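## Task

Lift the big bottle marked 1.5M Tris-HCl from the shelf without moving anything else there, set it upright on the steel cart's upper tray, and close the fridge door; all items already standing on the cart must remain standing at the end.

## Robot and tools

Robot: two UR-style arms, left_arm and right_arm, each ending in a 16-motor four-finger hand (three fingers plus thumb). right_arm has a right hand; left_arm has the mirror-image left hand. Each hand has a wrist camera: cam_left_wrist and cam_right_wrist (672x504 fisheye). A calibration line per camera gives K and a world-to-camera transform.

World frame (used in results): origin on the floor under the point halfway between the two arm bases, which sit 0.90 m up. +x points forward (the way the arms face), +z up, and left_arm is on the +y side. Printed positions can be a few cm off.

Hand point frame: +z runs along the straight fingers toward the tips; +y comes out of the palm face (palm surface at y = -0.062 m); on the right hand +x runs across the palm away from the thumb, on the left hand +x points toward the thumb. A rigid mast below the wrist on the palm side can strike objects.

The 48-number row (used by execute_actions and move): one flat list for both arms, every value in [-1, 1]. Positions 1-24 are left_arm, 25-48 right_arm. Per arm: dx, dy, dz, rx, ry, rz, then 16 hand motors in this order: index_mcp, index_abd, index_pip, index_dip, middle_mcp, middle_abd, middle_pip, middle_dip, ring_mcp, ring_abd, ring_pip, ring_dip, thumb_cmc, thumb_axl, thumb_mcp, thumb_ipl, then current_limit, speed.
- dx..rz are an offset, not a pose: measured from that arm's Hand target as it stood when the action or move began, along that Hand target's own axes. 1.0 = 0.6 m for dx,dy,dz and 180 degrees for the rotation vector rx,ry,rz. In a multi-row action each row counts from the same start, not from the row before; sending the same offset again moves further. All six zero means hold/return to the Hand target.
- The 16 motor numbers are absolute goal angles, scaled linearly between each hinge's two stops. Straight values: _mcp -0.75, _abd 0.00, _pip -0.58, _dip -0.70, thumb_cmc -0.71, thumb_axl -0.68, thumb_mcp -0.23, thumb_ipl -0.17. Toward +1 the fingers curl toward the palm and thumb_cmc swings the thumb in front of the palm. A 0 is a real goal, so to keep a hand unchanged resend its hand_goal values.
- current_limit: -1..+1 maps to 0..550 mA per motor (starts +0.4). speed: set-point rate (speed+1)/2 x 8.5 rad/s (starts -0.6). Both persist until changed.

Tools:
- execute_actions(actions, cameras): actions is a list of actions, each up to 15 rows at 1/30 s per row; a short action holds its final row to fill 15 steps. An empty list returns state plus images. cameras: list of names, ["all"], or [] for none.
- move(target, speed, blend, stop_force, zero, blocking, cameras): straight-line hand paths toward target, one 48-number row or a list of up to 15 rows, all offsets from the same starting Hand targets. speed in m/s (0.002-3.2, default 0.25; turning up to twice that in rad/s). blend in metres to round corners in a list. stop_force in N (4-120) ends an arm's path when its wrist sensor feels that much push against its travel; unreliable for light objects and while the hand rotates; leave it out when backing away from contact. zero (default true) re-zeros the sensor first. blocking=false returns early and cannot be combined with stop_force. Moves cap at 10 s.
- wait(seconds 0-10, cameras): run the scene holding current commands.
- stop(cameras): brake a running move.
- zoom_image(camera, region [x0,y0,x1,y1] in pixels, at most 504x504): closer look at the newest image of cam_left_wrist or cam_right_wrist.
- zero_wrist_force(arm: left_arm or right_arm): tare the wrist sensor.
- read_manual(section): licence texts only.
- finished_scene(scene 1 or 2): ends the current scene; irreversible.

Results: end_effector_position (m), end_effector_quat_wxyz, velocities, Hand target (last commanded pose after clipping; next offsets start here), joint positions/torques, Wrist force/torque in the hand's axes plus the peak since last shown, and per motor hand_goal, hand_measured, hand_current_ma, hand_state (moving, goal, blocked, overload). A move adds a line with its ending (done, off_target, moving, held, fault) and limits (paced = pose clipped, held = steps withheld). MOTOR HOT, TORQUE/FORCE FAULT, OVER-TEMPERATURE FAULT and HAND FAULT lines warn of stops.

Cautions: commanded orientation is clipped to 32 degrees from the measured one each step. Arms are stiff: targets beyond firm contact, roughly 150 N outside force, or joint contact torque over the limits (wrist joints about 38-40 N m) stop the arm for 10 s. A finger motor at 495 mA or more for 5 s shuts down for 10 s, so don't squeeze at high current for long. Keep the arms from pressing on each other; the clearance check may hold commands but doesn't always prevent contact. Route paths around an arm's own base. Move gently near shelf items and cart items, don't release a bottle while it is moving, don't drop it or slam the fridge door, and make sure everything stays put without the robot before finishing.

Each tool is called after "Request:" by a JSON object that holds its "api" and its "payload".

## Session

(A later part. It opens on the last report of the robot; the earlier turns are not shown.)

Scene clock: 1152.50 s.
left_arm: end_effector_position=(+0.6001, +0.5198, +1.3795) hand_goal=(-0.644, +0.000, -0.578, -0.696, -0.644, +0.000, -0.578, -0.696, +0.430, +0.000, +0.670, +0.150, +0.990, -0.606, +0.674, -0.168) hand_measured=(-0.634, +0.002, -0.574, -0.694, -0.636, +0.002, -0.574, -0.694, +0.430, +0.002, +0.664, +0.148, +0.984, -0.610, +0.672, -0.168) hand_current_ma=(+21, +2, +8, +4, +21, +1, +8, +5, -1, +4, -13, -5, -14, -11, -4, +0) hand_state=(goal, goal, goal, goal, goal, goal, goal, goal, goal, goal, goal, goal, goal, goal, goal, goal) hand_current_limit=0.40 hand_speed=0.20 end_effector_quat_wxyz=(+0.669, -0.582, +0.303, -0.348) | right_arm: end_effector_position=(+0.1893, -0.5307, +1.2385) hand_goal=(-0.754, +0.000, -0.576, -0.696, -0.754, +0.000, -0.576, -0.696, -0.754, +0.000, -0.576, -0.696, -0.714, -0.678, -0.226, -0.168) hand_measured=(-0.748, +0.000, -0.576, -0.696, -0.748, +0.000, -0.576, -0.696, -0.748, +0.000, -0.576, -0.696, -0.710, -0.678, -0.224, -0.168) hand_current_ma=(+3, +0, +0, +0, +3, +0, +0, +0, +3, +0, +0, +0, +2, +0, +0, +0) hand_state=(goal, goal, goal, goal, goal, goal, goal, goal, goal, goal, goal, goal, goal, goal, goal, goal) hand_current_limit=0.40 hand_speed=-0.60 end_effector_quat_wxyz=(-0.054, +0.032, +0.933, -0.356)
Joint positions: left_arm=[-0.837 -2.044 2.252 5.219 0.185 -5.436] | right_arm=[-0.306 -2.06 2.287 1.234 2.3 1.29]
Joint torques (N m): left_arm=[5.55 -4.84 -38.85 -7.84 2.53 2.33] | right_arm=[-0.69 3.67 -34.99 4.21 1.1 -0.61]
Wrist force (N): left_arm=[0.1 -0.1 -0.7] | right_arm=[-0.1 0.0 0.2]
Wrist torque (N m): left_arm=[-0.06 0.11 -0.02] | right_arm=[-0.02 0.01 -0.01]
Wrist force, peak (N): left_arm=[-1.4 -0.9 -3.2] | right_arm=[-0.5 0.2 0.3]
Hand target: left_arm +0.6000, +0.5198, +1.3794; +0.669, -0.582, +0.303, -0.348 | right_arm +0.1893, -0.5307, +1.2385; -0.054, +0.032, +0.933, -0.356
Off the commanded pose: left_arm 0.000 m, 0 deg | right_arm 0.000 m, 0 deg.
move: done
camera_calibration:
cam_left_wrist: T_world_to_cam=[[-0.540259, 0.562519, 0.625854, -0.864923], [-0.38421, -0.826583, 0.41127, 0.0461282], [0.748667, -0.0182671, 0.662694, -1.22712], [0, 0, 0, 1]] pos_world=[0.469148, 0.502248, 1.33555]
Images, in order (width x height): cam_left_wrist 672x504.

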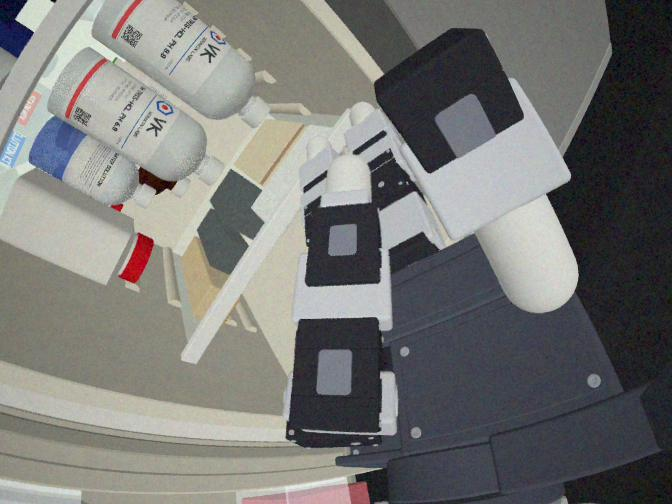

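Request:
{"api": "move", "payload": {"target": [-0.0274,-0.0257,-0.1825,0,-0.055,0.0077,-0.644,0,-0.577,-0.696,-0.644,0,-0.577,-0.696,0.43,0,0.67,0.15,0.99,-0.605,0.674,-0.168,0.4,0.2,0,0,0,0,0,0,-0.754,0,-0.576,-0.696,-0.754,0,-0.576,-0.696,-0.754,0,-0.576,-0.696,-0.714,-0.678,-0.226,-0.168,0.4,-0.6], "speed": 0.3}}

Request:
{"api": "move", "payload": {"target": [-0.248,0.1335,0.2317,-0.3348,0.1397,-0.1125,-0.644,0,-0.577,-0.696,-0.644,0,-0.577,-0.696,0.43,0,0.67,0.15,0.99,-0.605,0.674,-0.168,0.4,0.2,0,0,0,0,0,0,-0.754,0,-0.576,-0.696,-0.754,0,-0.576,-0.696,-0.754,0,-0.576,-0.696,-0.714,-0.678,-0.226,-0.168,0.4,-0.6], "speed": 0.35}}

Scene clock: 1194.27 s.
left_arm: end_effector_position=(+0.5000, +0.4698, +1.3796) hand_goal=(-0.644, +0.000, -0.578, -0.696, -0.644, +0.000, -0.578, -0.696, +0.430, +0.000, +0.670, +0.150, +0.990, -0.606, +0.674, -0.168) hand_measured=(-0.634, +0.000, -0.574, -0.694, -0.634, +0.000, -0.574, -0.694, +0.430, +0.002, +0.664, +0.148, +0.984, -0.610, +0.672, -0.168) hand_current_ma=(+22, +1, +8, +4, +22, +0, +8, +5, -1, +4, -13, -5, -13, -10, -4, +0) hand_state=(goal, goal, goal, goal, goal, goal, goal, goal, goal, goal, goal, goal, goal, goal, goal, goal) hand_current_limit=0.40 hand_speed=0.20 end_effector_quat_wxyz=(+0.664, -0.643, +0.281, -0.258) | right_arm: end_effector_position=(+0.1893, -0.5307, +1.2385) hand_goal=(-0.754, +0.000, -0.576, -0.696, -0.754, +0.000, -0.576, -0.696, -0.754, +0.000, -0.576, -0.696, -0.714, -0.678, -0.226, -0.168) hand_measured=(-0.748, +0.000, -0.576, -0.696, -0.748, +0.000, -0.576, -0.696, -0.748, +0.000, -0.576, -0.696, -0.710, -0.678, -0.224, -0.168) hand_current_ma=(+3, +0, +0, +0, +3, +0, +0, +0, +3, +0, +0, +0, +2, +0, +0, +0) hand_state=(goal, goal, goal, goal, goal, goal, goal, goal, goal, goal, goal, goal, goal, goal, goal, goal) hand_current_limit=0.40 hand_speed=-0.60 end_effector_quat_wxyz=(-0.054, +0.032, +0.933, -0.356)
Joint positions: left_arm=[-1.118 -1.914 2.048 6.197 -0.336 -6.285] | right_arm=[-0.306 -2.06 2.287 1.234 2.3 1.29]
Joint torques (N m): left_arm=[-17.07 1.8 -35.46 -0.47 -0.66 1.56] | right_arm=[-1.35 3.75 -35.3 4.01 0.86 -0.48]
Wrist force (N): left_arm=[-0.5 0.4 -0.2] | right_arm=[-0.3 -0.1 0.1]
Wrist torque (N m): left_arm=[-0.09 0.18 0.01] | right_arm=[-0.01 0.04 -0.03]
Wrist force, peak (N): left_arm=[-0.4 0.0 -3.0] | right_arm=[0.2 -0.1 0.5]
Hand target: left_arm +0.5001, +0.4698, +1.3795; +0.697, -0.606, +0.251, -0.288 | right_arm +0.1893, -0.5307, +1.2385; -0.054, +0.032, +0.933, -0.356
Off the commanded pose: left_arm 0.000 m, 7 deg | right_arm 0.000 m, 0 deg.
joint sent to its limit (left arm) — joint 6 (wrist 3), lower limit. The joint targets are off in orientation, not in position.
move: off_target (left_arm)

Scene clock: 1196.40 s.
left_arm: end_effector_position=(+0.4998, +0.6801, +1.3195) hand_goal=(-0.644, +0.000, -0.578, -0.696, -0.644, +0.000, -0.578, -0.696, +0.430, +0.000, +0.670, +0.150, +0.990, -0.606, +0.674, -0.168) hand_measured=(-0.636, +0.002, -0.574, -0.694, -0.636, +0.000, -0.574, -0.694, +0.426, +0.002, +0.664, +0.148, +0.988, -0.608, +0.672, -0.168) hand_current_ma=(+20, +1, +7, +4, +20, +1, +7, +5, -6, +3, -12, -4, -3, -3, -5, +0) hand_state=(goal, goal, goal, goal, goal, goal, goal, goal, goal, goal, goal, goal, goal, goal, goal, goal) hand_current_limit=0.40 hand_speed=0.20 end_effector_quat_wxyz=(-0.176, +0.829, -0.394, +0.356) | right_arm: end_effector_position=(+0.1893, -0.5307, +1.2385) hand_goal=(-0.754, +0.000, -0.576, -0.696, -0.754, +0.000, -0.576, -0.696, -0.754, +0.000, -0.576, -0.696, -0.714, -0.678, -0.226, -0.168) hand_measured=(-0.748, +0.000, -0.576, -0.696, -0.748, +0.000, -0.576, -0.696, -0.748, +0.000, -0.576, -0.696, -0.710, -0.678, -0.224, -0.168) hand_current_ma=(+3, +0, +0, +0, +3, +0, +0, +0, +3, +0, +0, +0, +2, +0, +0, +0) hand_state=(goal, goal, goal, goal, goal, goal, goal, goal, goal, goal, goal, goal, goal, goal, goal, goal) hand_current_limit=0.40 hand_speed=-0.60 end_effector_quat_wxyz=(-0.054, +0.032, +0.933, -0.356)
Joint positions: left_arm=[0.066 -1.991 2.35 3.537 -1.606 -3.775] | right_arm=[-0.306 -2.06 2.287 1.234 2.3 1.29]
Joint torques (N m): left_arm=[15.89 5.19 -45.6 -7.72 -0.98 1.59] | right_arm=[-1.24 2.2 -35.58 3.94 0.78 -0.45]
Wrist force (N): left_arm=[-0.1 -0.3 -0.1] | right_arm=[0.0 0.1 0.3]
Wrist torque (N m): left_arm=[0.07 0.01 -0.11] | right_arm=[-0.01 -0.01 0.00]
Wrist force, peak (N): left_arm=[1.8 0.6 -2.2] | right_arm=[-0.1 -0.3 0.5]
Hand target: left_arm +0.4999, +0.6802, +1.3195; -0.177, +0.829, -0.394, +0.356 | right_arm +0.1893, -0.5307, +1.2385; -0.054, +0.032, +0.933, -0.356
Off the commanded pose: left_arm 0.000 m, 0 deg | right_arm 0.000 m, 0 deg.
move: done

Request:
{"api": "move", "payload": {"target": [0.2003,-0.0367,-0.0322,0.229,0.085,0.2038,-0.644,0,-0.577,-0.696,-0.644,0,-0.577,-0.696,0.43,0,0.67,0.15,0.99,-0.605,0.674,-0.168,0.4,0.2,0,0,0,0,0,0,-0.754,0,-0.576,-0.696,-0.754,0,-0.576,-0.696,-0.754,0,-0.576,-0.696,-0.714,-0.678,-0.226,-0.168,0.4,-0.6], "speed": 0.3}}

Scene clock: 1268.10 s.
left_arm: end_effector_position=(+0.5499, +0.6002, +1.3994) hand_goal=(-0.644, +0.000, -0.578, -0.696, -0.644, +0.000, -0.578, -0.696, +0.430, +0.000, +0.670, +0.150, +0.990, -0.606, +0.674, -0.168) hand_measured=(-0.636, +0.002, -0.574, -0.694, -0.624, +0.002, -0.570, -0.692, +0.426, +0.002, +0.664, +0.148, +0.988, -0.608, +0.672, -0.168) hand_current_ma=(+20, +1, +7, +4, +60, +4, +15, +7, -6, +3, -12, -4, -3, -3, -5, +0) hand_state=(goal, goal, goal, goal, blocked, goal, goal, goal, goal, goal, goal, goal, goal, goal, goal, goal) hand_current_limit=0.40 hand_speed=0.20 end_effector_quat_wxyz=(+0.500, -0.501, +0.500, -0.500) | right_arm: end_effector_position=(+0.1893, -0.5307, +1.2385) hand_goal=(-0.754, +0.000, -0.576, -0.696, -0.754, +0.000, -0.576, -0.696, -0.754, +0.000, -0.576, -0.696, -0.714, -0.678, -0.226, -0.168) hand_measured=(-0.748, +0.000, -0.576, -0.696, -0.748, +0.000, -0.576, -0.696, -0.748, +0.000, -0.576, -0.696, -0.710, -0.678, -0.224, -0.168) hand_current_ma=(+3, +0, +0, +0, +3, +0, +0, +0, +3, +0, +0, +0, +2, +0, +0, +0) hand_state=(goal, goal, goal, goal, goal, goal, goal, goal, goal, goal, goal, goal, goal, goal, goal, goal) hand_current_limit=0.40 hand_speed=-0.60 end_effector_quat_wxyz=(-0.054, +0.032, +0.933, -0.356)
Joint positions: left_arm=[-0.356 -1.972 2.484 2.631 -1.214 -3.143] | right_arm=[-0.306 -2.06 2.287 1.234 2.3 1.29]
Joint torques (N m): left_arm=[1.03 -7.37 -44.89 -5.68 0.88 2.5] | right_arm=[-1.5 1.69 -34.6 4.24 1.03 -0.64]
Wrist force (N): left_arm=[0.6 0.2 -0.9] | right_arm=[0.3 -0.2 0.2]
Wrist torque (N m): left_arm=[0.03 0.11 -0.08] | right_arm=[-0.04 -0.05 0.02]
Wrist force, peak (N): left_arm=[-1.9 2.0 -4.4] | right_arm=[-0.4 -0.1 0.5]
Hand target: left_arm +0.5499, +0.6002, +1.3995; +0.500, -0.500, +0.500, -0.500 | right_arm +0.1893, -0.5307, +1.2385; -0.054, +0.032, +0.933, -0.356
Off the commanded pose: left_arm 0.000 m, 0 deg | right_arm 0.000 m, 0 deg.
move: done

Request:
{"api": "move", "payload": {"target": [0,0,-0.05,0,-0.4167,0,-0.644,0,-0.577,-0.696,-0.644,0,-0.577,-0.696,0.43,0,0.67,0.15,0.99,-0.605,0.674,-0.168,0.4,0.2,0,0,0,0,0,0,-0.754,0,-0.576,-0.696,-0.754,0,-0.576,-0.696,-0.754,0,-0.576,-0.696,-0.714,-0.678,-0.226,-0.168,0.4,-0.6], "speed": 0.3}}

Scene clock: 1288.87 s.
left_arm: end_effector_position=(+0.5199, +0.6003, +1.3995) hand_goal=(-0.644, +0.000, -0.578, -0.696, -0.644, +0.000, -0.578, -0.696, +0.430, +0.000, +0.670, +0.150, +0.990, -0.606, +0.674, -0.168) hand_measured=(-0.636, +0.002, -0.574, -0.694, -0.624, +0.002, -0.570, -0.692, +0.428, +0.002, +0.664, +0.148, +0.988, -0.608, +0.672, -0.168) hand_current_ma=(+20, +1, +7, +4, +60, +3, +15, +7, -5, +3, -12, -4, -3, -3, -5, +0) hand_state=(goal, goal, goal, goal, blocked, goal, goal, goal, goal, goal, goal, goal, goal, goal, goal, goal) hand_current_limit=0.40 hand_speed=0.20 end_effector_quat_wxyz=(+0.701, -0.701, +0.092, -0.092) | right_arm: end_effector_position=(+0.1893, -0.5307, +1.2385) hand_goal=(-0.754, +0.000, -0.576, -0.696, -0.754, +0.000, -0.576, -0.696, -0.754, +0.000, -0.576, -0.696, -0.714, -0.678, -0.226, -0.168) hand_measured=(-0.748, +0.000, -0.576, -0.696, -0.748, +0.000, -0.576, -0.696, -0.748, +0.000, -0.576, -0.696, -0.710, -0.678, -0.224, -0.168) hand_current_ma=(+3, +0, +0, +0, +3, +0, +0, +0, +3, +0, +0, +0, +2, +0, +0, +0) hand_state=(goal, goal, goal, goal, goal, goal, goal, goal, goal, goal, goal, goal, goal, goal, goal, goal) hand_current_limit=0.40 hand_speed=-0.60 end_effector_quat_wxyz=(-0.054, +0.032, +0.933, -0.356)
Joint positions: left_arm=[-0.775 -1.621 2.231 2.529 0.514 -3.139] | right_arm=[-0.306 -2.06 2.287 1.234 2.3 1.29]
Joint torques (N m): left_arm=[-11.93 -18.05 -37.16 1.52 1.13 2.25] | right_arm=[-1.68 1.97 -35.08 4.17 0.87 -0.49]
Wrist force (N): left_arm=[0.4 -0.1 -0.4] | right_arm=[-0.2 0.2 0.2]
Wrist torque (N m): left_arm=[-0.06 0.09 -0.08] | right_arm=[0.02 0.02 -0.01]
Wrist force, peak (N): left_arm=[1.1 -0.3 -1.2] | right_arm=[0.2 0.0 0.8]
Hand target: left_arm +0.5199, +0.6002, +1.3995; +0.701, -0.701, +0.092, -0.092 | right_arm +0.1893, -0.5307, +1.2385; -0.054, +0.032, +0.933, -0.356
Off the commanded pose: left_arm 0.000 m, 0 deg | right_arm 0.000 m, 0 deg.
move: done

Request:
{"api": "move", "payload": {"target": [0,0,0,-0.25,0,0,-0.644,0,-0.577,-0.696,-0.644,0,-0.577,-0.696,0.43,0,0.67,0.15,0.99,-0.605,0.674,-0.168,0.4,0.2,0,0,0,0,0,0,-0.754,0,-0.576,-0.696,-0.754,0,-0.576,-0.696,-0.754,0,-0.576,-0.696,-0.714,-0.678,-0.226,-0.168,0.4,-0.6], "speed": 0.35}}

Request:
{"api": "move", "payload": {"target": [0,0,0,0,0.2946,0.2946,-0.644,0,-0.577,-0.696,-0.644,0,-0.577,-0.696,0.43,0,0.67,0.15,0.99,-0.605,0.674,-0.168,0.4,0.2,0,0,0,0,0,0,-0.754,0,-0.576,-0.696,-0.754,0,-0.576,-0.696,-0.754,0,-0.576,-0.696,-0.714,-0.678,-0.226,-0.168,0.4,-0.6], "speed": 0.35}}

Scene clock: 1305.40 s.
left_arm: end_effector_position=(+0.5205, +0.5993, +1.3993) hand_goal=(-0.644, +0.000, -0.578, -0.696, -0.644, +0.000, -0.578, -0.696, +0.430, +0.000, +0.670, +0.150, +0.990, -0.606, +0.674, -0.168) hand_measured=(-0.634, +0.002, -0.574, -0.694, -0.628, +0.002, -0.572, -0.692, +0.426, +0.002, +0.664, +0.148, +0.988, -0.608, +0.672, -0.168) hand_current_ma=(+24, +1, +7, +4, +45, +2, +12, +6, -6, +3, -11, -4, -3, -3, -6, +0) hand_state=(goal, goal, goal, goal, goal, goal, goal, goal, goal, goal, goal, goal, goal, goal, goal, goal) hand_current_limit=0.40 hand_speed=0.20 end_effector_quat_wxyz=(-0.531, +0.837, -0.111, +0.070) | right_arm: end_effector_position=(+0.1893, -0.5307, +1.2385) hand_goal=(-0.754, +0.000, -0.576, -0.696, -0.754, +0.000, -0.576, -0.696, -0.754, +0.000, -0.576, -0.696, -0.714, -0.678, -0.226, -0.168) hand_measured=(-0.748, +0.000, -0.576, -0.696, -0.748, +0.000, -0.576, -0.696, -0.748, +0.000, -0.576, -0.696, -0.710, -0.678, -0.224, -0.168) hand_current_ma=(+3, +0, +0, +0, +3, +0, +0, +0, +3, +0, +0, +0, +2, +0, +0, +0) hand_state=(goal, goal, goal, goal, goal, goal, goal, goal, goal, goal, goal, goal, goal, goal, goal, goal) hand_current_limit=0.40 hand_speed=-0.60 end_effector_quat_wxyz=(-0.054, +0.032, +0.933, -0.356)
Joint positions: left_arm=[-0.653 -1.593 1.926 1.914 0.58 -2.335] | right_arm=[-0.306 -2.06 2.287 1.234 2.3 1.29]
Joint torques (N m): left_arm=[-1.21 -31.15 -35.9 4.09 -1.36 0.15] | right_arm=[-1.64 2.78 -34.87 4.37 0.75 -0.82]
Wrist force (N): left_arm=[0.5 -0.4 -0.1] | right_arm=[0.2 -0.1 0.0]
Wrist torque (N m): left_arm=[-0.13 0.11 -0.08] | right_arm=[-0.01 -0.03 0.02]
Wrist force, peak (N): left_arm=[-1.1 -3.1 1.6] | right_arm=[0.0 -0.4 0.5]
Hand target: left_arm +0.5205, +0.5993, +1.3993; -0.531, +0.837, -0.111, +0.070 (not the last commanded pose) | right_arm +0.1893, -0.5307, +1.2385; -0.054, +0.032, +0.933, -0.356
Off the commanded pose: left_arm 0.001 m, 20 deg | right_arm 0.000 m, 0 deg.
FORCE FAULT: contact force on the left arm reached its limit, and that arm stopped. The contact can be on any part of that arm, not only on its tool. That arm's remaining commands of this call were not run. That arm is still stopped at the end of this call. That arm stays stopped for about 10 more seconds. Until then a move that you send moves the other arm only, and its call returns only when the move has ended. Once the stop has ended, the next robot result says so. If the stop ends while you think or write, that arm runs what you send next, counted from a new Hand target: where the arm stands when the stop ends. While its stop runs, that arm, its gripper or tool too, takes no new command. Until it ends, the stop uses up actions while you think or wait. An arm that is not stopped still takes commands.
move: fault (left_arm)

not run: an earlier result of this reply reported a stop or a fault. Calls in your next reply go to the robot.

Request:
{"api": "wait", "payload": {"seconds": 1, "cameras": ["cam_left_wrist"]}}

Scene clock: 1327.40 s.
left_arm: end_effector_position=(+0.5205, +0.5993, +1.3993) hand_goal=(-0.644, +0.000, -0.578, -0.696, -0.644, +0.000, -0.578, -0.696, +0.430, +0.000, +0.670, +0.150, +0.990, -0.606, +0.674, -0.168) hand_measured=(-0.634, +0.002, -0.574, -0.694, -0.628, +0.002, -0.572, -0.692, +0.426, +0.002, +0.664, +0.148, +0.988, -0.608, +0.672, -0.168) hand_current_ma=(+24, +1, +7, +4, +45, +2, +12, +6, -6, +3, -11, -4, -3, -3, -6, +0) hand_state=(goal, goal, goal, goal, goal, goal, goal, goal, goal, goal, goal, goal, goal, goal, goal, goal) hand_current_limit=0.40 hand_speed=0.20 end_effector_quat_wxyz=(-0.531, +0.837, -0.111, +0.070) | right_arm: end_effector_position=(+0.1893, -0.5307, +1.2385) hand_goal=(-0.754, +0.000, -0.576, -0.696, -0.754, +0.000, -0.576, -0.696, -0.754, +0.000, -0.576, -0.696, -0.714, -0.678, -0.226, -0.168) hand_measured=(-0.748, +0.000, -0.576, -0.696, -0.748, +0.000, -0.576, -0.696, -0.748, +0.000, -0.576, -0.696, -0.710, -0.678, -0.224, -0.168) hand_current_ma=(+3, +0, +0, +0, +3, +0, +0, +0, +3, +0, +0, +0, +2, +0, +0, +0) hand_state=(goal, goal, goal, goal, goal, goal, goal, goal, goal, goal, goal, goal, goal, goal, goal, goal) hand_current_limit=0.40 hand_speed=-0.60 end_effector_quat_wxyz=(-0.054, +0.032, +0.933, -0.356)
Joint positions: left_arm=[-0.653 -1.593 1.926 1.914 0.58 -2.335] | right_arm=[-0.306 -2.06 2.287 1.234 2.3 1.29]
Joint torques (N m): left_arm=[0.26 -34.17 -37.19 3.87 -1.87 0.23] | right_arm=[-0.84 1.78 -34.79 4.24 0.63 -0.64]
Wrist force (N): left_arm=[0.7 -0.9 -0.8] | right_arm=[-0.1 -0.2 0.1]
Wrist torque (N m): left_arm=[-0.14 0.08 -0.05] | right_arm=[-0.03 0.01 -0.01]
Wrist force, peak (N): left_arm=[0.7 -0.9 -0.8] | right_arm=[0.2 0.0 0.8]
Hand target: left_arm +0.5205, +0.5993, +1.3993; -0.531, +0.837, -0.111, +0.070 (not the last commanded pose) | right_arm +0.1893, -0.5307, +1.2385; -0.054, +0.032, +0.933, -0.356
Off the commanded pose: left_arm 0.001 m, 20 deg | right_arm 0.000 m, 0 deg.
FORCE FAULT, CONTINUED: the left arm's stop, for the force fault that an earlier result reported, is over. The rest of the stop counts as 20 of the actions that you can send in this scene. That arm's target is now where it stood when the stop ended, not its last command. That arm accepts commands again.
wait: 1.00 s; at rest from the start
camera_calibration:
cam_left_wrist: T_world_to_cam=[[-0.680363, 0.436393, 0.588784, -0.76459], [0.326777, -0.538468, 0.776704, -0.980901], [0.655989, 0.720842, 0.223751, -0.959748], [0, 0, 0, 1]] pos_world=[0.429921, 0.497305, 1.42679]
Images, in order (width x height): cam_left_wrist 672x504.

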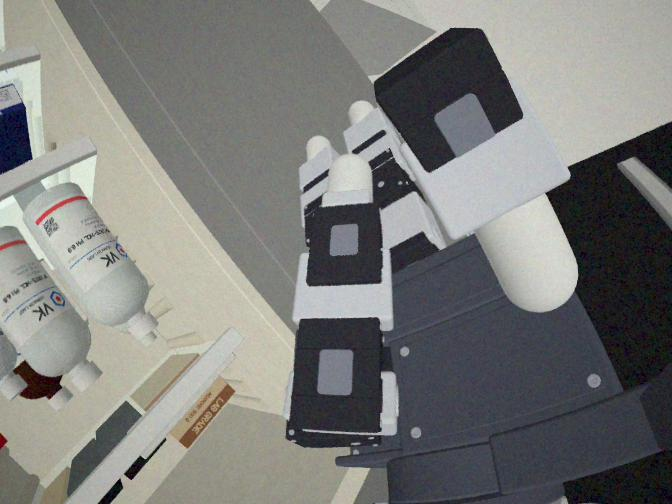

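Request:
{"api": "move", "payload": {"target": [-0.1325,-0.0729,0.155,-0.11,0,0,-0.644,0,-0.577,-0.696,-0.644,0,-0.577,-0.696,0.43,0,0.67,0.15,0.99,-0.605,0.674,-0.168,0.4,0.2,0,0,0,0,0,0,-0.754,0,-0.576,-0.696,-0.754,0,-0.576,-0.696,-0.754,0,-0.576,-0.696,-0.714,-0.678,-0.226,-0.168,0.4,-0.6], "speed": 0.2}}

Scene clock: 1339.43 s.
left_arm: end_effector_position=(+0.4705, +0.7192, +1.3991) hand_goal=(-0.644, +0.000, -0.578, -0.696, -0.644, +0.000, -0.578, -0.696, +0.430, +0.000, +0.670, +0.150, +0.990, -0.606, +0.674, -0.168) hand_measured=(-0.634, +0.002, -0.574, -0.694, -0.630, +0.002, -0.572, -0.692, +0.426, +0.002, +0.664, +0.148, +0.988, -0.608, +0.672, -0.168) hand_current_ma=(+24, +1, +7, +4, +40, +2, +12, +6, -7, +3, -11, -4, -3, -3, -6, +0) hand_state=(goal, goal, goal, goal, goal, goal, goal, goal, goal, goal, goal, goal, goal, goal, goal, goal) hand_current_limit=0.40 hand_speed=0.20 end_effector_quat_wxyz=(-0.379, +0.916, -0.122, +0.050) | right_arm: end_effector_position=(+0.1893, -0.5307, +1.2385) hand_goal=(-0.754, +0.000, -0.576, -0.696, -0.754, +0.000, -0.576, -0.696, -0.754, +0.000, -0.576, -0.696, -0.714, -0.678, -0.226, -0.168) hand_measured=(-0.748, +0.000, -0.576, -0.696, -0.748, +0.000, -0.576, -0.696, -0.748, +0.000, -0.576, -0.696, -0.710, -0.678, -0.224, -0.168) hand_current_ma=(+3, +0, +0, +0, +3, +0, +0, +0, +3, +0, +0, +0, +2, +0, +0, +0) hand_state=(goal, goal, goal, goal, goal, goal, goal, goal, goal, goal, goal, goal, goal, goal, goal, goal) hand_current_limit=0.40 hand_speed=-0.60 end_effector_quat_wxyz=(-0.054, +0.032, +0.933, -0.356)
Joint positions: left_arm=[-0.269 -1.673 1.773 1.476 0.787 -1.577] | right_arm=[-0.306 -2.06 2.287 1.234 2.3 1.29]
Joint torques (N m): left_arm=[18.37 -13.44 -40.37 2.45 -0.06 2.59] | right_arm=[-2.36 3.15 -35.51 4.33 0.74 -0.84]
Wrist force (N): left_arm=[-0.2 0.1 -0.1] | right_arm=[0.0 0.1 0.2]
Wrist torque (N m): left_arm=[0.03 0.17 -0.17] | right_arm=[0.00 0.00 0.00]
Wrist force, peak (N): left_arm=[1.8 0.6 -1.7] | right_arm=[-0.3 -0.2 0.6]
Hand target: left_arm +0.4706, +0.7192, +1.3991; -0.379, +0.916, -0.122, +0.050 | right_arm +0.1893, -0.5307, +1.2385; -0.054, +0.032, +0.933, -0.356
Off the commanded pose: left_arm 0.000 m, 0 deg | right_arm 0.000 m, 0 deg.
move: done

Request:
{"api": "move", "payload": {"target": [0,0,0,0,0.2944,0.2949,-0.644,0,-0.577,-0.696,-0.644,0,-0.577,-0.696,0.43,0,0.67,0.15,0.99,-0.605,0.674,-0.168,0.4,0.2,0,0,0,0,0,0,-0.754,0,-0.576,-0.696,-0.754,0,-0.576,-0.696,-0.754,0,-0.576,-0.696,-0.714,-0.678,-0.226,-0.168,0.4,-0.6], "speed": 0.4}}

Scene clock: 1354.77 s.
left_arm: end_effector_position=(+0.4706, +0.7192, +1.3991) hand_goal=(-0.644, +0.000, -0.578, -0.696, -0.644, +0.000, -0.578, -0.696, +0.430, +0.000, +0.670, +0.150, +0.990, -0.606, +0.674, -0.168) hand_measured=(-0.634, +0.002, -0.574, -0.694, -0.630, +0.002, -0.572, -0.692, +0.426, +0.002, +0.664, +0.148, +0.988, -0.608, +0.672, -0.168) hand_current_ma=(+23, +1, +7, +4, +37, +2, +11, +6, -7, +3, -11, -4, -3, -3, -6, +0) hand_state=(goal, goal, goal, goal, goal, goal, goal, goal, goal, goal, goal, goal, goal, goal, goal, goal) hand_current_limit=0.40 hand_speed=0.20 end_effector_quat_wxyz=(-0.270, +0.653, -0.654, +0.271) end_effector_velocity=(+0.000, -0.001, -0.001) end_effector_angular_velocity=(+0.000, +0.002, -0.007) | right_arm: end_effector_position=(+0.1893, -0.5307, +1.2385) hand_goal=(-0.754, +0.000, -0.576, -0.696, -0.754, +0.000, -0.576, -0.696, -0.754, +0.000, -0.576, -0.696, -0.714, -0.678, -0.226, -0.168) hand_measured=(-0.748, +0.000, -0.576, -0.696, -0.748, +0.000, -0.576, -0.696, -0.748, +0.000, -0.576, -0.696, -0.710, -0.678, -0.224, -0.168) hand_current_ma=(+3, +0, +0, +0, +3, +0, +0, +0, +3, +0, +0, +0, +2, +0, +0, +0) hand_state=(goal, goal, goal, goal, goal, goal, goal, goal, goal, goal, goal, goal, goal, goal, goal, goal) hand_current_limit=0.40 hand_speed=-0.60 end_effector_quat_wxyz=(-0.054, +0.032, +0.933, -0.356)
Joint positions: left_arm=[0.05 -1.767 1.703 0.851 1.609 0.037] | right_arm=[-0.306 -2.06 2.287 1.234 2.3 1.29]
Joint velocities: left_arm=[0 0.002 0 0 0.005 0.005] | right_arm=[within noise]
Joint torques (N m): left_arm=[1.46 -37.63 -34.3 3.38 1.2 1.99] | right_arm=[-0.59 2.78 -34.83 4.42 0.61 -0.71]
Wrist force (N): left_arm=[-0.4 0.1 -0.1] | right_arm=[0.0 0.0 0.2]
Wrist torque (N m): left_arm=[0.04 0.13 -0.15] | right_arm=[-0.02 0.00 0.00]
Wrist force, peak (N): left_arm=[-1.3 -0.4 -0.1] | right_arm=[0.3 -0.5 0.5]
Hand target: left_arm +0.4706, +0.7192, +1.3991; -0.270, +0.653, -0.654, +0.271 | right_arm +0.1893, -0.5307, +1.2385; -0.054, +0.032, +0.933, -0.356
Off the commanded pose: left_arm 0.000 m, 0 deg | right_arm 0.000 m, 0 deg.
move: done

Request:
{"api": "move", "payload": {"target": [0.307,-0.1293,0.1757,0.2909,-0.1207,-0.0402,-0.644,0,-0.577,-0.696,-0.66,0,-0.577,-0.696,0.43,0,0.67,0.15,0.99,-0.605,0.674,-0.168,0.4,0.2,0,0,0,0,0,0,-0.754,0,-0.576,-0.696,-0.754,0,-0.576,-0.696,-0.754,0,-0.576,-0.696,-0.714,-0.678,-0.226,-0.168,0.4,-0.6], "speed": 0.25, "cameras": ["cam_left_wrist"]}}

Scene clock: 1429.30 s.
left_arm: end_effector_position=(+0.5995, +0.5347, +1.3795) hand_goal=(-0.644, +0.000, -0.578, -0.696, -0.660, +0.000, -0.578, -0.696, +0.430, +0.000, +0.670, +0.150, +0.990, -0.606, +0.674, -0.168) hand_measured=(-0.634, +0.000, -0.574, -0.694, -0.638, +0.002, -0.570, -0.692, +0.428, +0.002, +0.664, +0.148, +0.988, -0.608, +0.672, -0.168) hand_current_ma=(+25, +0, +7, +4, +62, +4, +16, +7, -3, +3, -11, -4, -4, -5, -6, +0) hand_state=(goal, goal, goal, goal, blocked, goal, goal, goal, goal, goal, goal, goal, goal, goal, goal, goal) hand_current_limit=0.40 hand_speed=0.20 end_effector_quat_wxyz=(+0.625, -0.544, +0.367, -0.422) end_effector_velocity=(+0.000, -0.001, +0.000) end_effector_angular_velocity=(+0.002, -0.001, +0.000) | right_arm: end_effector_position=(+0.1893, -0.5307, +1.2385) hand_goal=(-0.754, +0.000, -0.576, -0.696, -0.754, +0.000, -0.576, -0.696, -0.754, +0.000, -0.576, -0.696, -0.714, -0.678, -0.226, -0.168) hand_measured=(-0.748, +0.000, -0.576, -0.696, -0.748, +0.000, -0.576, -0.696, -0.748, +0.000, -0.576, -0.696, -0.710, -0.678, -0.224, -0.168) hand_current_ma=(+3, +0, +0, +0, +3, +0, +0, +0, +3, +0, +0, +0, +2, +0, +0, +0) hand_state=(goal, goal, goal, goal, goal, goal, goal, goal, goal, goal, goal, goal, goal, goal, goal, goal) hand_current_limit=0.40 hand_speed=-0.60 end_effector_quat_wxyz=(-0.054, +0.032, +0.933, -0.356)
Joint positions: left_arm=[-0.747 -2.05 2.192 -0.459 0.461 0.286] | right_arm=[-0.306 -2.06 2.287 1.234 2.3 1.29]
Joint velocities: left_arm=[-0.001 0 0 -0.005 0 0.005] | right_arm=[within noise]
Joint torques (N m): left_arm=[8.79 11.55 -41.68 -6 -1.22 2.11] | right_arm=[-1.84 2.42 -34.9 4.42 0.66 -0.78]
Wrist force (N): left_arm=[-0.1 0.0 -0.9] | right_arm=[0.1 -0.5 0.2]
Wrist torque (N m): left_arm=[-0.04 0.14 -0.12] | right_arm=[-0.07 -0.02 0.00]
Wrist force, peak (N): left_arm=[-4.2 -0.7 -15.0] | right_arm=[0.1 0.2 0.6]
Hand target: left_arm +0.5995, +0.5347, +1.3794; +0.625, -0.544, +0.367, -0.422 | right_arm +0.1893, -0.5307, +1.2385; -0.054, +0.032, +0.933, -0.356
Off the commanded pose: left_arm 0.000 m, 0 deg | right_arm 0.000 m, 0 deg.
move: done
camera_calibration:
cam_left_wrist: T_world_to_cam=[[-0.398768, 0.670302, 0.625843, -1.01607], [-0.561667, -0.717991, 0.411118, 0.106776], [0.724923, -0.187575, 0.662798, -1.12183], [0, 0, 0, 1]] pos_world=[0.468035, 0.547313, 1.33555]
Images, in order (width x height): cam_left_wrist 672x504.

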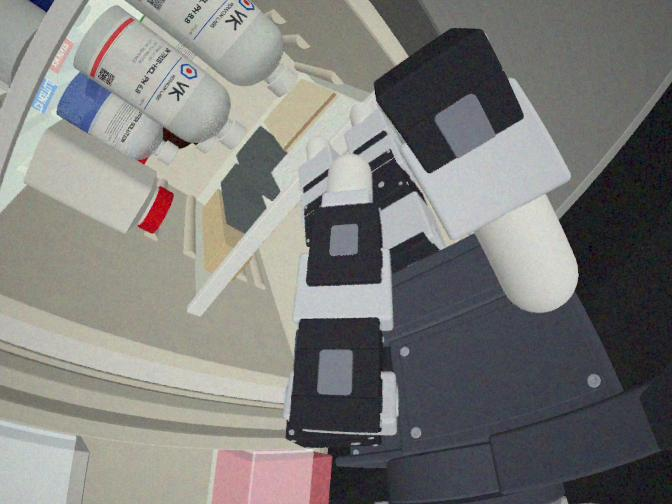

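Request:
{"api": "zoom_image", "payload": {"camera": "cam_left_wrist", "region": [200, 30, 400, 180]}}

Scaled by 2.520 from the camera's 672x504 image, which has a finer 960x720 frame.

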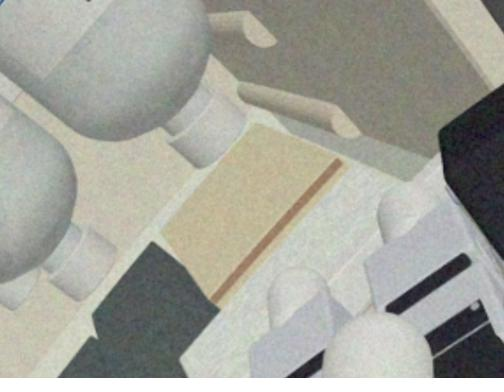

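Request:
{"api": "zoom_image", "payload": {"camera": "cam_left_wrist", "region": [170, 90, 350, 330]}}

Scaled by 2.100 from the camera's 672x504 image, which has a finer 960x720 frame.

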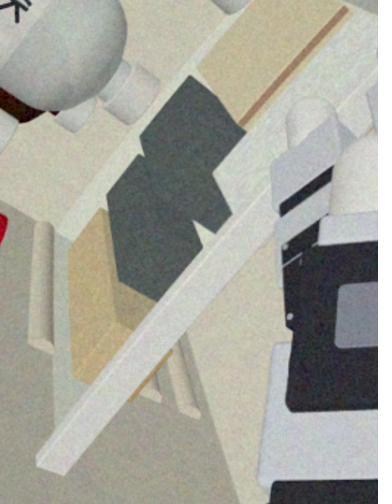

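Request:
{"api": "move", "payload": {"target": [0.1176,0.0320,0.2259,0,0,0,-0.644,0,-0.577,-0.696,-0.68,0,-0.577,-0.696,0.43,0,0.67,0.15,0.99,-0.605,0.674,-0.168,0.4,0.2,0,0,0,0,0,0,-0.754,0,-0.576,-0.696,-0.754,0,-0.576,-0.696,-0.754,0,-0.576,-0.696,-0.714,-0.678,-0.226,-0.168,0.4,-0.6], "speed": 0.15, "cameras": ["cam_left_wrist"]}}

Request:
{"api": "zoom_image", "payload": {"camera": "cam_left_wrist", "region": [230, 50, 430, 200]}}

Scene clock: 1495.73 s.
left_arm: end_effector_position=(+0.7528, +0.5205, +1.3792) hand_goal=(-0.644, +0.000, -0.578, -0.696, -0.680, +0.000, -0.578, -0.696, +0.430, +0.000, +0.670, +0.150, +0.990, -0.606, +0.674, -0.168) hand_measured=(-0.634, +0.000, -0.574, -0.694, -0.658, +0.002, -0.570, -0.692, +0.428, +0.002, +0.664, +0.148, +0.988, -0.608, +0.672, -0.168) hand_current_ma=(+25, +0, +7, +4, +62, +4, +15, +7, -2, +3, -11, -4, -4, -5, -7, +0) hand_state=(goal, goal, goal, goal, blocked, goal, goal, goal, goal, goal, goal, goal, goal, goal, goal, goal) hand_current_limit=0.40 hand_speed=0.20 end_effector_quat_wxyz=(+0.625, -0.544, +0.367, -0.422) | right_arm: end_effector_position=(+0.1893, -0.5307, +1.2385) hand_goal=(-0.754, +0.000, -0.576, -0.696, -0.754, +0.000, -0.576, -0.696, -0.754, +0.000, -0.576, -0.696, -0.714, -0.678, -0.226, -0.168) hand_measured=(-0.748, +0.000, -0.576, -0.696, -0.748, +0.000, -0.576, -0.696, -0.748, +0.000, -0.576, -0.696, -0.710, -0.678, -0.224, -0.168) hand_current_ma=(+3, +0, +0, +0, +3, +0, +0, +0, +3, +0, +0, +0, +2, +0, +0, +0) hand_state=(goal, goal, goal, goal, goal, goal, goal, goal, goal, goal, goal, goal, goal, goal, goal, goal) hand_current_limit=0.40 hand_speed=-0.60 end_effector_quat_wxyz=(-0.054, +0.032, +0.933, -0.356)
Joint positions: left_arm=[-0.546 -1.725 1.973 -0.478 0.654 0.184] | right_arm=[-0.306 -2.06 2.287 1.234 2.3 1.29]
Joint torques (N m): left_arm=[-1.68 -14.46 -48 0.82 1.29 2.66] | right_arm=[-1.48 3.29 -34.72 4.36 0.48 -0.81]
Wrist force (N): left_arm=[0.1 -0.2 -0.6] | right_arm=[0.0 0.1 0.2]
Wrist torque (N m): left_arm=[-0.07 0.16 0.08] | right_arm=[0.00 -0.01 0.00]
Wrist force, peak (N): left_arm=[-2.2 0.0 -2.2] | right_arm=[0.2 -0.1 0.7]
Hand target: left_arm +0.7529, +0.5205, +1.3792; +0.625, -0.544, +0.367, -0.422 | right_arm +0.1893, -0.5307, +1.2385; -0.054, +0.032, +0.933, -0.356
Off the commanded pose: left_arm 0.000 m, 0 deg | right_arm 0.000 m, 0 deg.
move: done
camera_calibration:
cam_left_wrist: T_world_to_cam=[[-0.398804, 0.670217, 0.625911, -0.945259], [-0.561503, -0.718095, 0.411162, 0.182702], [0.725031, -0.187478, 0.662708, -1.23542], [0, 0, 0, 1]] pos_world=[0.621335, 0.533112, 1.33525]
Images, in order (width x height): cam_left_wrist 672x504.

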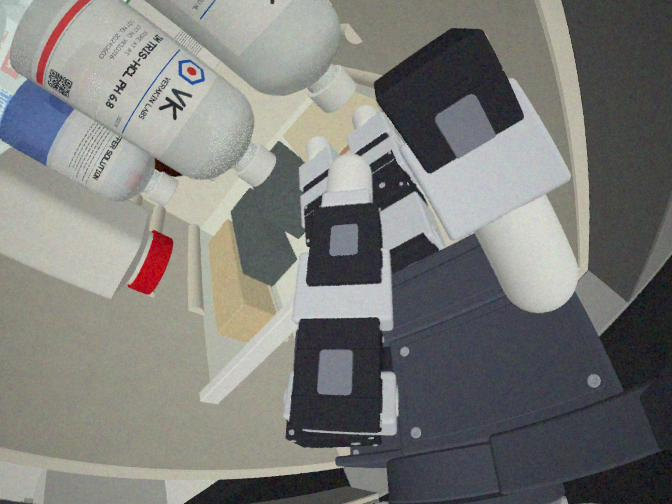

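Scaled by 2.520 from the camera's 672x504 image, which has a finer 960x720 frame.

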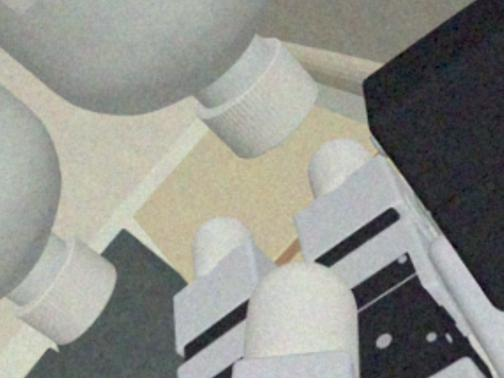

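Request:
{"api": "zoom_image", "payload": {"camera": "cam_left_wrist", "region": [180, 280, 320, 420]}}

Scaled by 3.600 from the camera's 672x504 image, which has a finer 960x720 frame.

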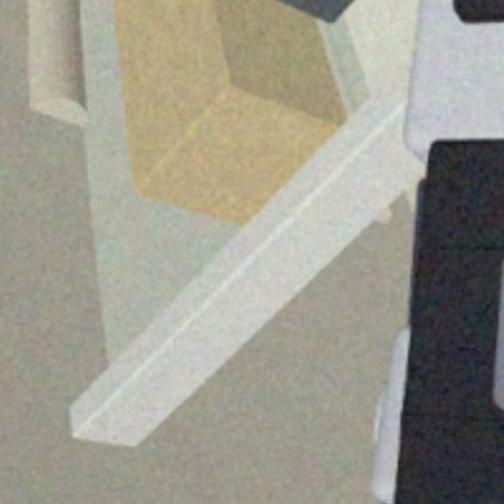

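Request:
{"api": "move", "payload": {"target": [0.0017,-0.0033,0.0508,0,0,0,-0.644,0,-0.723,-0.696,-0.68,0,-0.723,-0.696,0.43,0,0.67,0.15,0.99,-0.605,0.787,-0.168,0.4,0.2,0,0,0,0,0,0,-0.754,0,-0.576,-0.696,-0.754,0,-0.576,-0.696,-0.754,0,-0.576,-0.696,-0.714,-0.678,-0.226,-0.168,0.4,-0.6], "speed": 0.05, "stop_force": 10, "cameras": ["cam_left_wrist"]}}

Request:
{"api": "zoom_image", "payload": {"camera": "cam_left_wrist", "region": [230, 30, 430, 180]}}

Scene clock: 1681.33 s.
left_arm: end_effector_position=(+0.7810, +0.5307, +1.3854) hand_goal=(-0.644, +0.000, -0.724, -0.696, -0.680, +0.000, -0.724, -0.696, +0.430, +0.000, +0.670, +0.150, +0.990, -0.606, +0.786, -0.168) hand_measured=(-0.634, +0.000, -0.718, -0.694, -0.660, +0.002, -0.716, -0.692, +0.428, +0.002, +0.664, +0.148, +0.980, -0.610, +0.754, -0.168) hand_current_ma=(+25, +0, +14, +4, +60, +3, +16, +7, -2, +3, -11, -4, -24, -10, -133, +0) hand_state=(goal, goal, goal, goal, blocked, goal, goal, goal, goal, goal, goal, goal, goal, goal, blocked, goal) hand_current_limit=0.40 hand_speed=0.20 end_effector_quat_wxyz=(+0.625, -0.544, +0.367, -0.422) | right_arm: end_effector_position=(+0.1893, -0.5307, +1.2385) hand_goal=(-0.754, +0.000, -0.576, -0.696, -0.754, +0.000, -0.576, -0.696, -0.754, +0.000, -0.576, -0.696, -0.714, -0.678, -0.226, -0.168) hand_measured=(-0.748, +0.000, -0.576, -0.696, -0.748, +0.000, -0.576, -0.696, -0.748, +0.000, -0.576, -0.696, -0.710, -0.678, -0.224, -0.168) hand_current_ma=(+3, +0, +0, +0, +3, +0, +0, +0, +3, +0, +0, +0, +2, +0, +0, +0) hand_state=(goal, goal, goal, goal, goal, goal, goal, goal, goal, goal, goal, goal, goal, goal, goal, goal) hand_current_limit=0.40 hand_speed=-0.60 end_effector_quat_wxyz=(-0.054, +0.032, +0.933, -0.356)
Joint positions: left_arm=[-0.5 -1.679 1.922 -0.46 0.699 0.168] | right_arm=[-0.306 -2.06 2.287 1.234 2.3 1.29]
Joint torques (N m): left_arm=[-15.64 -48.27 -36.76 -6.51 0.16 2.41] | right_arm=[-2.58 1.64 -35.01 4.15 0.6 -0.73]
Wrist force (N): left_arm=[0.2 -0.1 -0.5] | right_arm=[-0.1 0.1 0.4]
Wrist torque (N m): left_arm=[-0.04 0.17 0.06] | right_arm=[-0.02 0.01 -0.01]
Wrist force, peak (N): left_arm=[0.7 -0.3 -1.7] | right_arm=[-0.2 -0.4 0.5]
Hand target: left_arm +0.7810, +0.5307, +1.3854; +0.625, -0.544, +0.367, -0.422 | right_arm +0.1893, -0.5307, +1.2385; -0.054, +0.032, +0.933, -0.356
Off the commanded pose: left_arm 0.000 m, 0 deg | right_arm 0.000 m, 0 deg.
move: done
camera_calibration:
cam_left_wrist: T_world_to_cam=[[-0.398746, 0.670147, 0.626023, -0.944879], [-0.5615, -0.718132, 0.4111, 0.203413], [0.725065, -0.187587, 0.66264, -1.25794], [0, 0, 0, 1]] pos_world=[0.649535, 0.543312, 1.34145]
Images, in order (width x height): cam_left_wrist 672x504.

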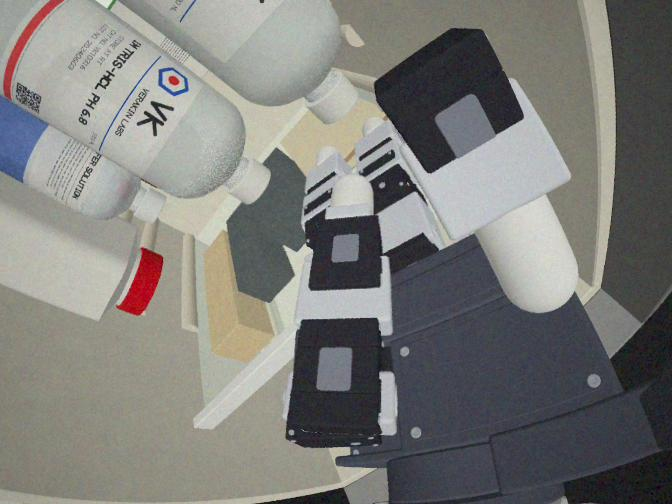

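Scaled by 2.520 from the camera's 672x504 image, which has a finer 960x720 frame.

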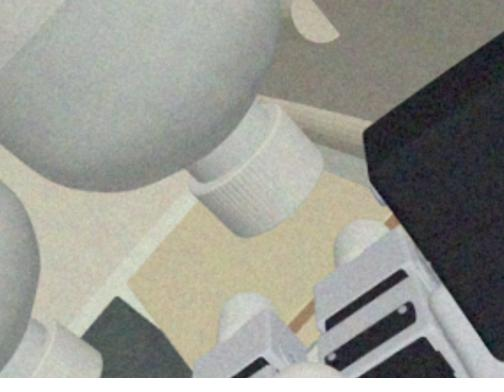

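Request:
{"api": "move", "payload": {"target": [0.005,0.0075,0.0527,0,0,0,-0.644,0,-0.723,-0.696,-0.68,0,-0.723,-0.696,0.43,0,0.67,0.15,0.99,-0.605,0.75,-0.168,0.4,0.2,0,0,0,0,0,0,-0.754,0,-0.576,-0.696,-0.754,0,-0.576,-0.696,-0.754,0,-0.576,-0.696,-0.714,-0.678,-0.226,-0.168,0.4,-0.6], "speed": 0.04, "stop_force": 8, "cameras": ["cam_left_wrist"]}}

Request:
{"api": "zoom_image", "payload": {"camera": "cam_left_wrist", "region": [230, 30, 430, 180]}}

Scene clock: 1708.83 s.
left_arm: end_effector_position=(+0.8117, +0.5398, +1.3853) hand_goal=(-0.644, +0.000, -0.724, -0.696, -0.680, +0.000, -0.724, -0.696, +0.430, +0.000, +0.670, +0.150, +0.990, -0.606, +0.750, -0.168) hand_measured=(-0.634, +0.000, -0.718, -0.694, -0.660, +0.002, -0.716, -0.692, +0.428, +0.002, +0.664, +0.148, +0.982, -0.610, +0.744, -0.168) hand_current_ma=(+25, +0, +14, +4, +60, +3, +16, +7, -2, +3, -11, -4, -18, -10, -18, +0) hand_state=(goal, goal, goal, goal, blocked, goal, goal, goal, goal, goal, goal, goal, goal, goal, goal, goal) hand_current_limit=0.40 hand_speed=0.20 end_effector_quat_wxyz=(+0.625, -0.544, +0.367, -0.422) | right_arm: end_effector_position=(+0.1893, -0.5307, +1.2385) hand_goal=(-0.754, +0.000, -0.576, -0.696, -0.754, +0.000, -0.576, -0.696, -0.754, +0.000, -0.576, -0.696, -0.714, -0.678, -0.226, -0.168) hand_measured=(-0.748, +0.000, -0.576, -0.696, -0.748, +0.000, -0.576, -0.696, -0.748, +0.000, -0.576, -0.696, -0.710, -0.678, -0.224, -0.168) hand_current_ma=(+3, +0, +0, +0, +3, +0, +0, +0, +3, +0, +0, +0, +2, +0, +0, +0) hand_state=(goal, goal, goal, goal, goal, goal, goal, goal, goal, goal, goal, goal, goal, goal, goal, goal) hand_current_limit=0.40 hand_speed=-0.60 end_effector_quat_wxyz=(-0.054, +0.032, +0.933, -0.356)
Joint positions: left_arm=[-0.458 -1.626 1.873 -0.454 0.74 0.154] | right_arm=[-0.306 -2.06 2.287 1.234 2.3 1.29]
Joint torques (N m): left_arm=[-15.67 -50.04 -36.85 -4.11 -0.97 2.2] | right_arm=[-0.95 3.02 -35.07 4.15 0.57 -0.92]
Wrist force (N): left_arm=[0.4 -0.1 -0.7] | right_arm=[0.0 0.2 0.3]
Wrist torque (N m): left_arm=[-0.06 0.10 0.07] | right_arm=[0.01 -0.01 0.00]
Wrist force, peak (N): left_arm=[0.3 -0.1 -1.6] | right_arm=[0.2 0.0 0.7]
Hand target: left_arm +0.8117, +0.5398, +1.3853; +0.625, -0.544, +0.367, -0.422 | right_arm +0.1893, -0.5307, +1.2385; -0.054, +0.032, +0.933, -0.356
Off the commanded pose: left_arm 0.000 m, 0 deg | right_arm 0.000 m, 0 deg.
move: done
camera_calibration:
cam_left_wrist: T_world_to_cam=[[-0.398746, 0.670147, 0.626023, -0.938673], [-0.5615, -0.718132, 0.4111, 0.227227], [0.725065, -0.187587, 0.66264, -1.27842], [0, 0, 0, 1]] pos_world=[0.680235, 0.552412, 1.34135]
Images, in order (width x height): cam_left_wrist 672x504.

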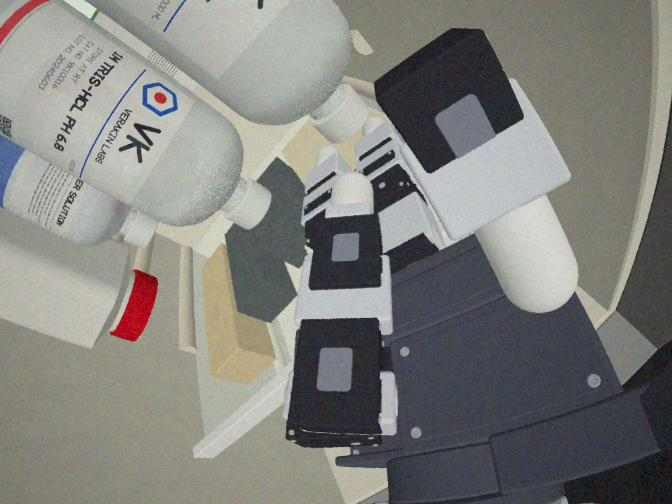

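Scaled by 2.520 from the camera's 672x504 image, which has a finer 960x720 frame.

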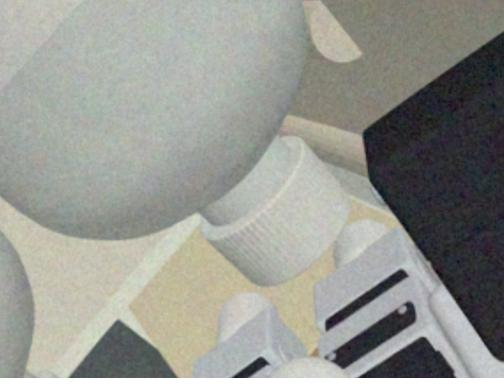

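Request:
{"api": "move", "payload": {"target": [0,-0.0005,0.0337,0,0,0,-0.644,0,-0.723,-0.696,-0.68,0,-0.723,-0.696,0.43,0,0.67,0.15,0.99,-0.605,0.75,-0.168,0.4,0.2,0,0,0,0,0,0,-0.754,0,-0.576,-0.696,-0.754,0,-0.576,-0.696,-0.754,0,-0.576,-0.696,-0.714,-0.678,-0.226,-0.168,0.4,-0.6], "speed": 0.04, "stop_force": 8}}

Request:
{"api": "move", "payload": {"target": [0,0,0,0,0,0,-0.644,0,-0.723,-0.696,-0.68,0,-0.723,-0.29,0.43,0,0.67,0.15,0.99,-0.605,0.75,-0.168,0.4,-0.4,0,0,0,0,0,0,-0.754,0,-0.576,-0.696,-0.754,0,-0.576,-0.696,-0.754,0,-0.576,-0.696,-0.714,-0.678,-0.226,-0.168,0.4,-0.6], "cameras": ["cam_left_wrist"]}}

Request:
{"api": "zoom_image", "payload": {"camera": "cam_left_wrist", "region": [230, 30, 430, 180]}}

Scene clock: 1737.40 s.
left_arm: end_effector_position=(+0.8303, +0.5473, +1.3884) hand_goal=(-0.644, +0.000, -0.724, -0.696, -0.680, +0.000, -0.724, -0.696, +0.430, +0.000, +0.670, +0.150, +0.990, -0.606, +0.750, -0.168) hand_measured=(-0.634, +0.000, -0.718, -0.694, -0.660, +0.002, -0.716, -0.692, +0.428, +0.002, +0.664, +0.148, +0.982, -0.610, +0.744, -0.168) hand_current_ma=(+25, +0, +14, +4, +60, +3, +16, +7, -2, +3, -11, -4, -18, -10, -18, +0) hand_state=(goal, goal, goal, goal, blocked, goal, goal, goal, goal, goal, goal, goal, goal, goal, goal, goal) hand_current_limit=0.40 hand_speed=0.20 end_effector_quat_wxyz=(+0.625, -0.544, +0.367, -0.422) | right_arm: end_effector_position=(+0.1893, -0.5307, +1.2385) hand_goal=(-0.754, +0.000, -0.576, -0.696, -0.754, +0.000, -0.576, -0.696, -0.754, +0.000, -0.576, -0.696, -0.714, -0.678, -0.226, -0.168) hand_measured=(-0.748, +0.000, -0.576, -0.696, -0.748, +0.000, -0.576, -0.696, -0.748, +0.000, -0.576, -0.696, -0.710, -0.678, -0.224, -0.168) hand_current_ma=(+3, +0, +0, +0, +3, +0, +0, +0, +3, +0, +0, +0, +2, +0, +0, +0) hand_state=(goal, goal, goal, goal, goal, goal, goal, goal, goal, goal, goal, goal, goal, goal, goal, goal) hand_current_limit=0.40 hand_speed=-0.60 end_effector_quat_wxyz=(-0.054, +0.032, +0.933, -0.356)
Joint positions: left_arm=[-0.431 -1.596 1.839 -0.444 0.766 0.146] | right_arm=[-0.306 -2.06 2.287 1.234 2.3 1.29]
Joint torques (N m): left_arm=[-13.23 -54.02 -37.37 -5.22 -0.64 2.42] | right_arm=[-0.18 2.7 -35.64 4.2 0.38 -1.01]
Wrist force (N): left_arm=[0.4 0.1 -0.9] | right_arm=[0.1 0.1 0.4]
Wrist torque (N m): left_arm=[-0.03 0.10 0.06] | right_arm=[-0.02 -0.03 0.01]
Wrist force, peak (N): left_arm=[1.0 0.1 -1.3] | right_arm=[-0.1 -0.3 0.7]
Hand target: left_arm +0.8303, +0.5473, +1.3884; +0.625, -0.544, +0.367, -0.422 | right_arm +0.1893, -0.5307, +1.2385; -0.054, +0.032, +0.933, -0.356
Off the commanded pose: left_arm 0.000 m, 0 deg | right_arm 0.000 m, 0 deg.
move: done

Scene clock: 1737.90 s.
left_arm: end_effector_position=(+0.8303, +0.5473, +1.3884) hand_goal=(-0.644, +0.000, -0.724, -0.696, -0.680, +0.000, -0.724, -0.290, +0.430, +0.000, +0.670, +0.150, +0.990, -0.606, +0.750, -0.168) hand_measured=(-0.634, +0.000, -0.718, -0.694, -0.660, +0.002, -0.716, -0.292, +0.428, +0.002, +0.664, +0.148, +0.982, -0.610, +0.744, -0.168) hand_current_ma=(+25, +0, +14, +4, +60, +3, +15, -4, -2, +3, -11, -4, -18, -10, -18, +0) hand_state=(goal, goal, goal, goal, blocked, goal, goal, goal, goal, goal, goal, goal, goal, goal, goal, goal) hand_current_limit=0.40 hand_speed=-0.40 end_effector_quat_wxyz=(+0.625, -0.544, +0.367, -0.422) | right_arm: end_effector_position=(+0.1893, -0.5307, +1.2385) hand_goal=(-0.754, +0.000, -0.576, -0.696, -0.754, +0.000, -0.576, -0.696, -0.754, +0.000, -0.576, -0.696, -0.714, -0.678, -0.226, -0.168) hand_measured=(-0.748, +0.000, -0.576, -0.696, -0.748, +0.000, -0.576, -0.696, -0.748, +0.000, -0.576, -0.696, -0.710, -0.678, -0.224, -0.168) hand_current_ma=(+3, +0, +0, +0, +3, +0, +0, +0, +3, +0, +0, +0, +2, +0, +0, +0) hand_state=(goal, goal, goal, goal, goal, goal, goal, goal, goal, goal, goal, goal, goal, goal, goal, goal) hand_current_limit=0.40 hand_speed=-0.60 end_effector_quat_wxyz=(-0.054, +0.032, +0.933, -0.356)
Joint positions: left_arm=[-0.431 -1.596 1.839 -0.444 0.766 0.146] | right_arm=[-0.306 -2.06 2.287 1.234 2.3 1.29]
Joint torques (N m): left_arm=[-17.94 -54.72 -37.45 -5.47 -1.25 2.38] | right_arm=[-0.61 2.44 -35.18 4.29 0.46 -0.87]
Wrist force (N): left_arm=[0.4 0.2 -0.3] | right_arm=[-0.1 -0.1 0.1]
Wrist torque (N m): left_arm=[-0.07 0.12 0.06] | right_arm=[-0.02 0.01 -0.01]
Wrist force, peak (N): left_arm=[0.6 -0.1 -0.9] | right_arm=[0.1 -0.1 0.6]
Hand target: left_arm +0.8303, +0.5473, +1.3884; +0.625, -0.544, +0.367, -0.422 | right_arm +0.1893, -0.5307, +1.2385; -0.054, +0.032, +0.933, -0.356
Off the commanded pose: left_arm 0.000 m, 0 deg | right_arm 0.000 m, 0 deg.
move: done
camera_calibration:
cam_left_wrist: T_world_to_cam=[[-0.398746, 0.670147, 0.626023, -0.938223], [-0.5615, -0.718132, 0.4111, 0.241783], [0.725065, -0.187587, 0.66264, -1.29256], [0, 0, 0, 1]] pos_world=[0.698835, 0.559912, 1.34445]
Images, in order (width x height): cam_left_wrist 672x504.

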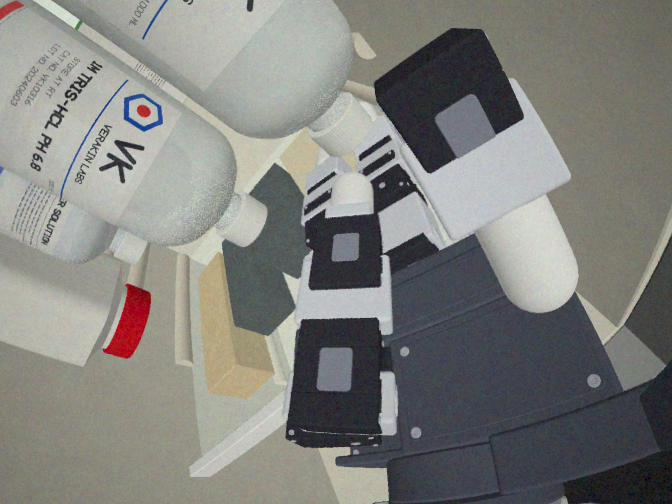

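Scaled by 2.520 from the camera's 672x504 image, which has a finer 960x720 frame.

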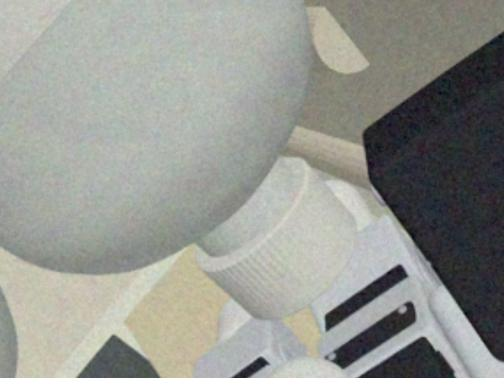

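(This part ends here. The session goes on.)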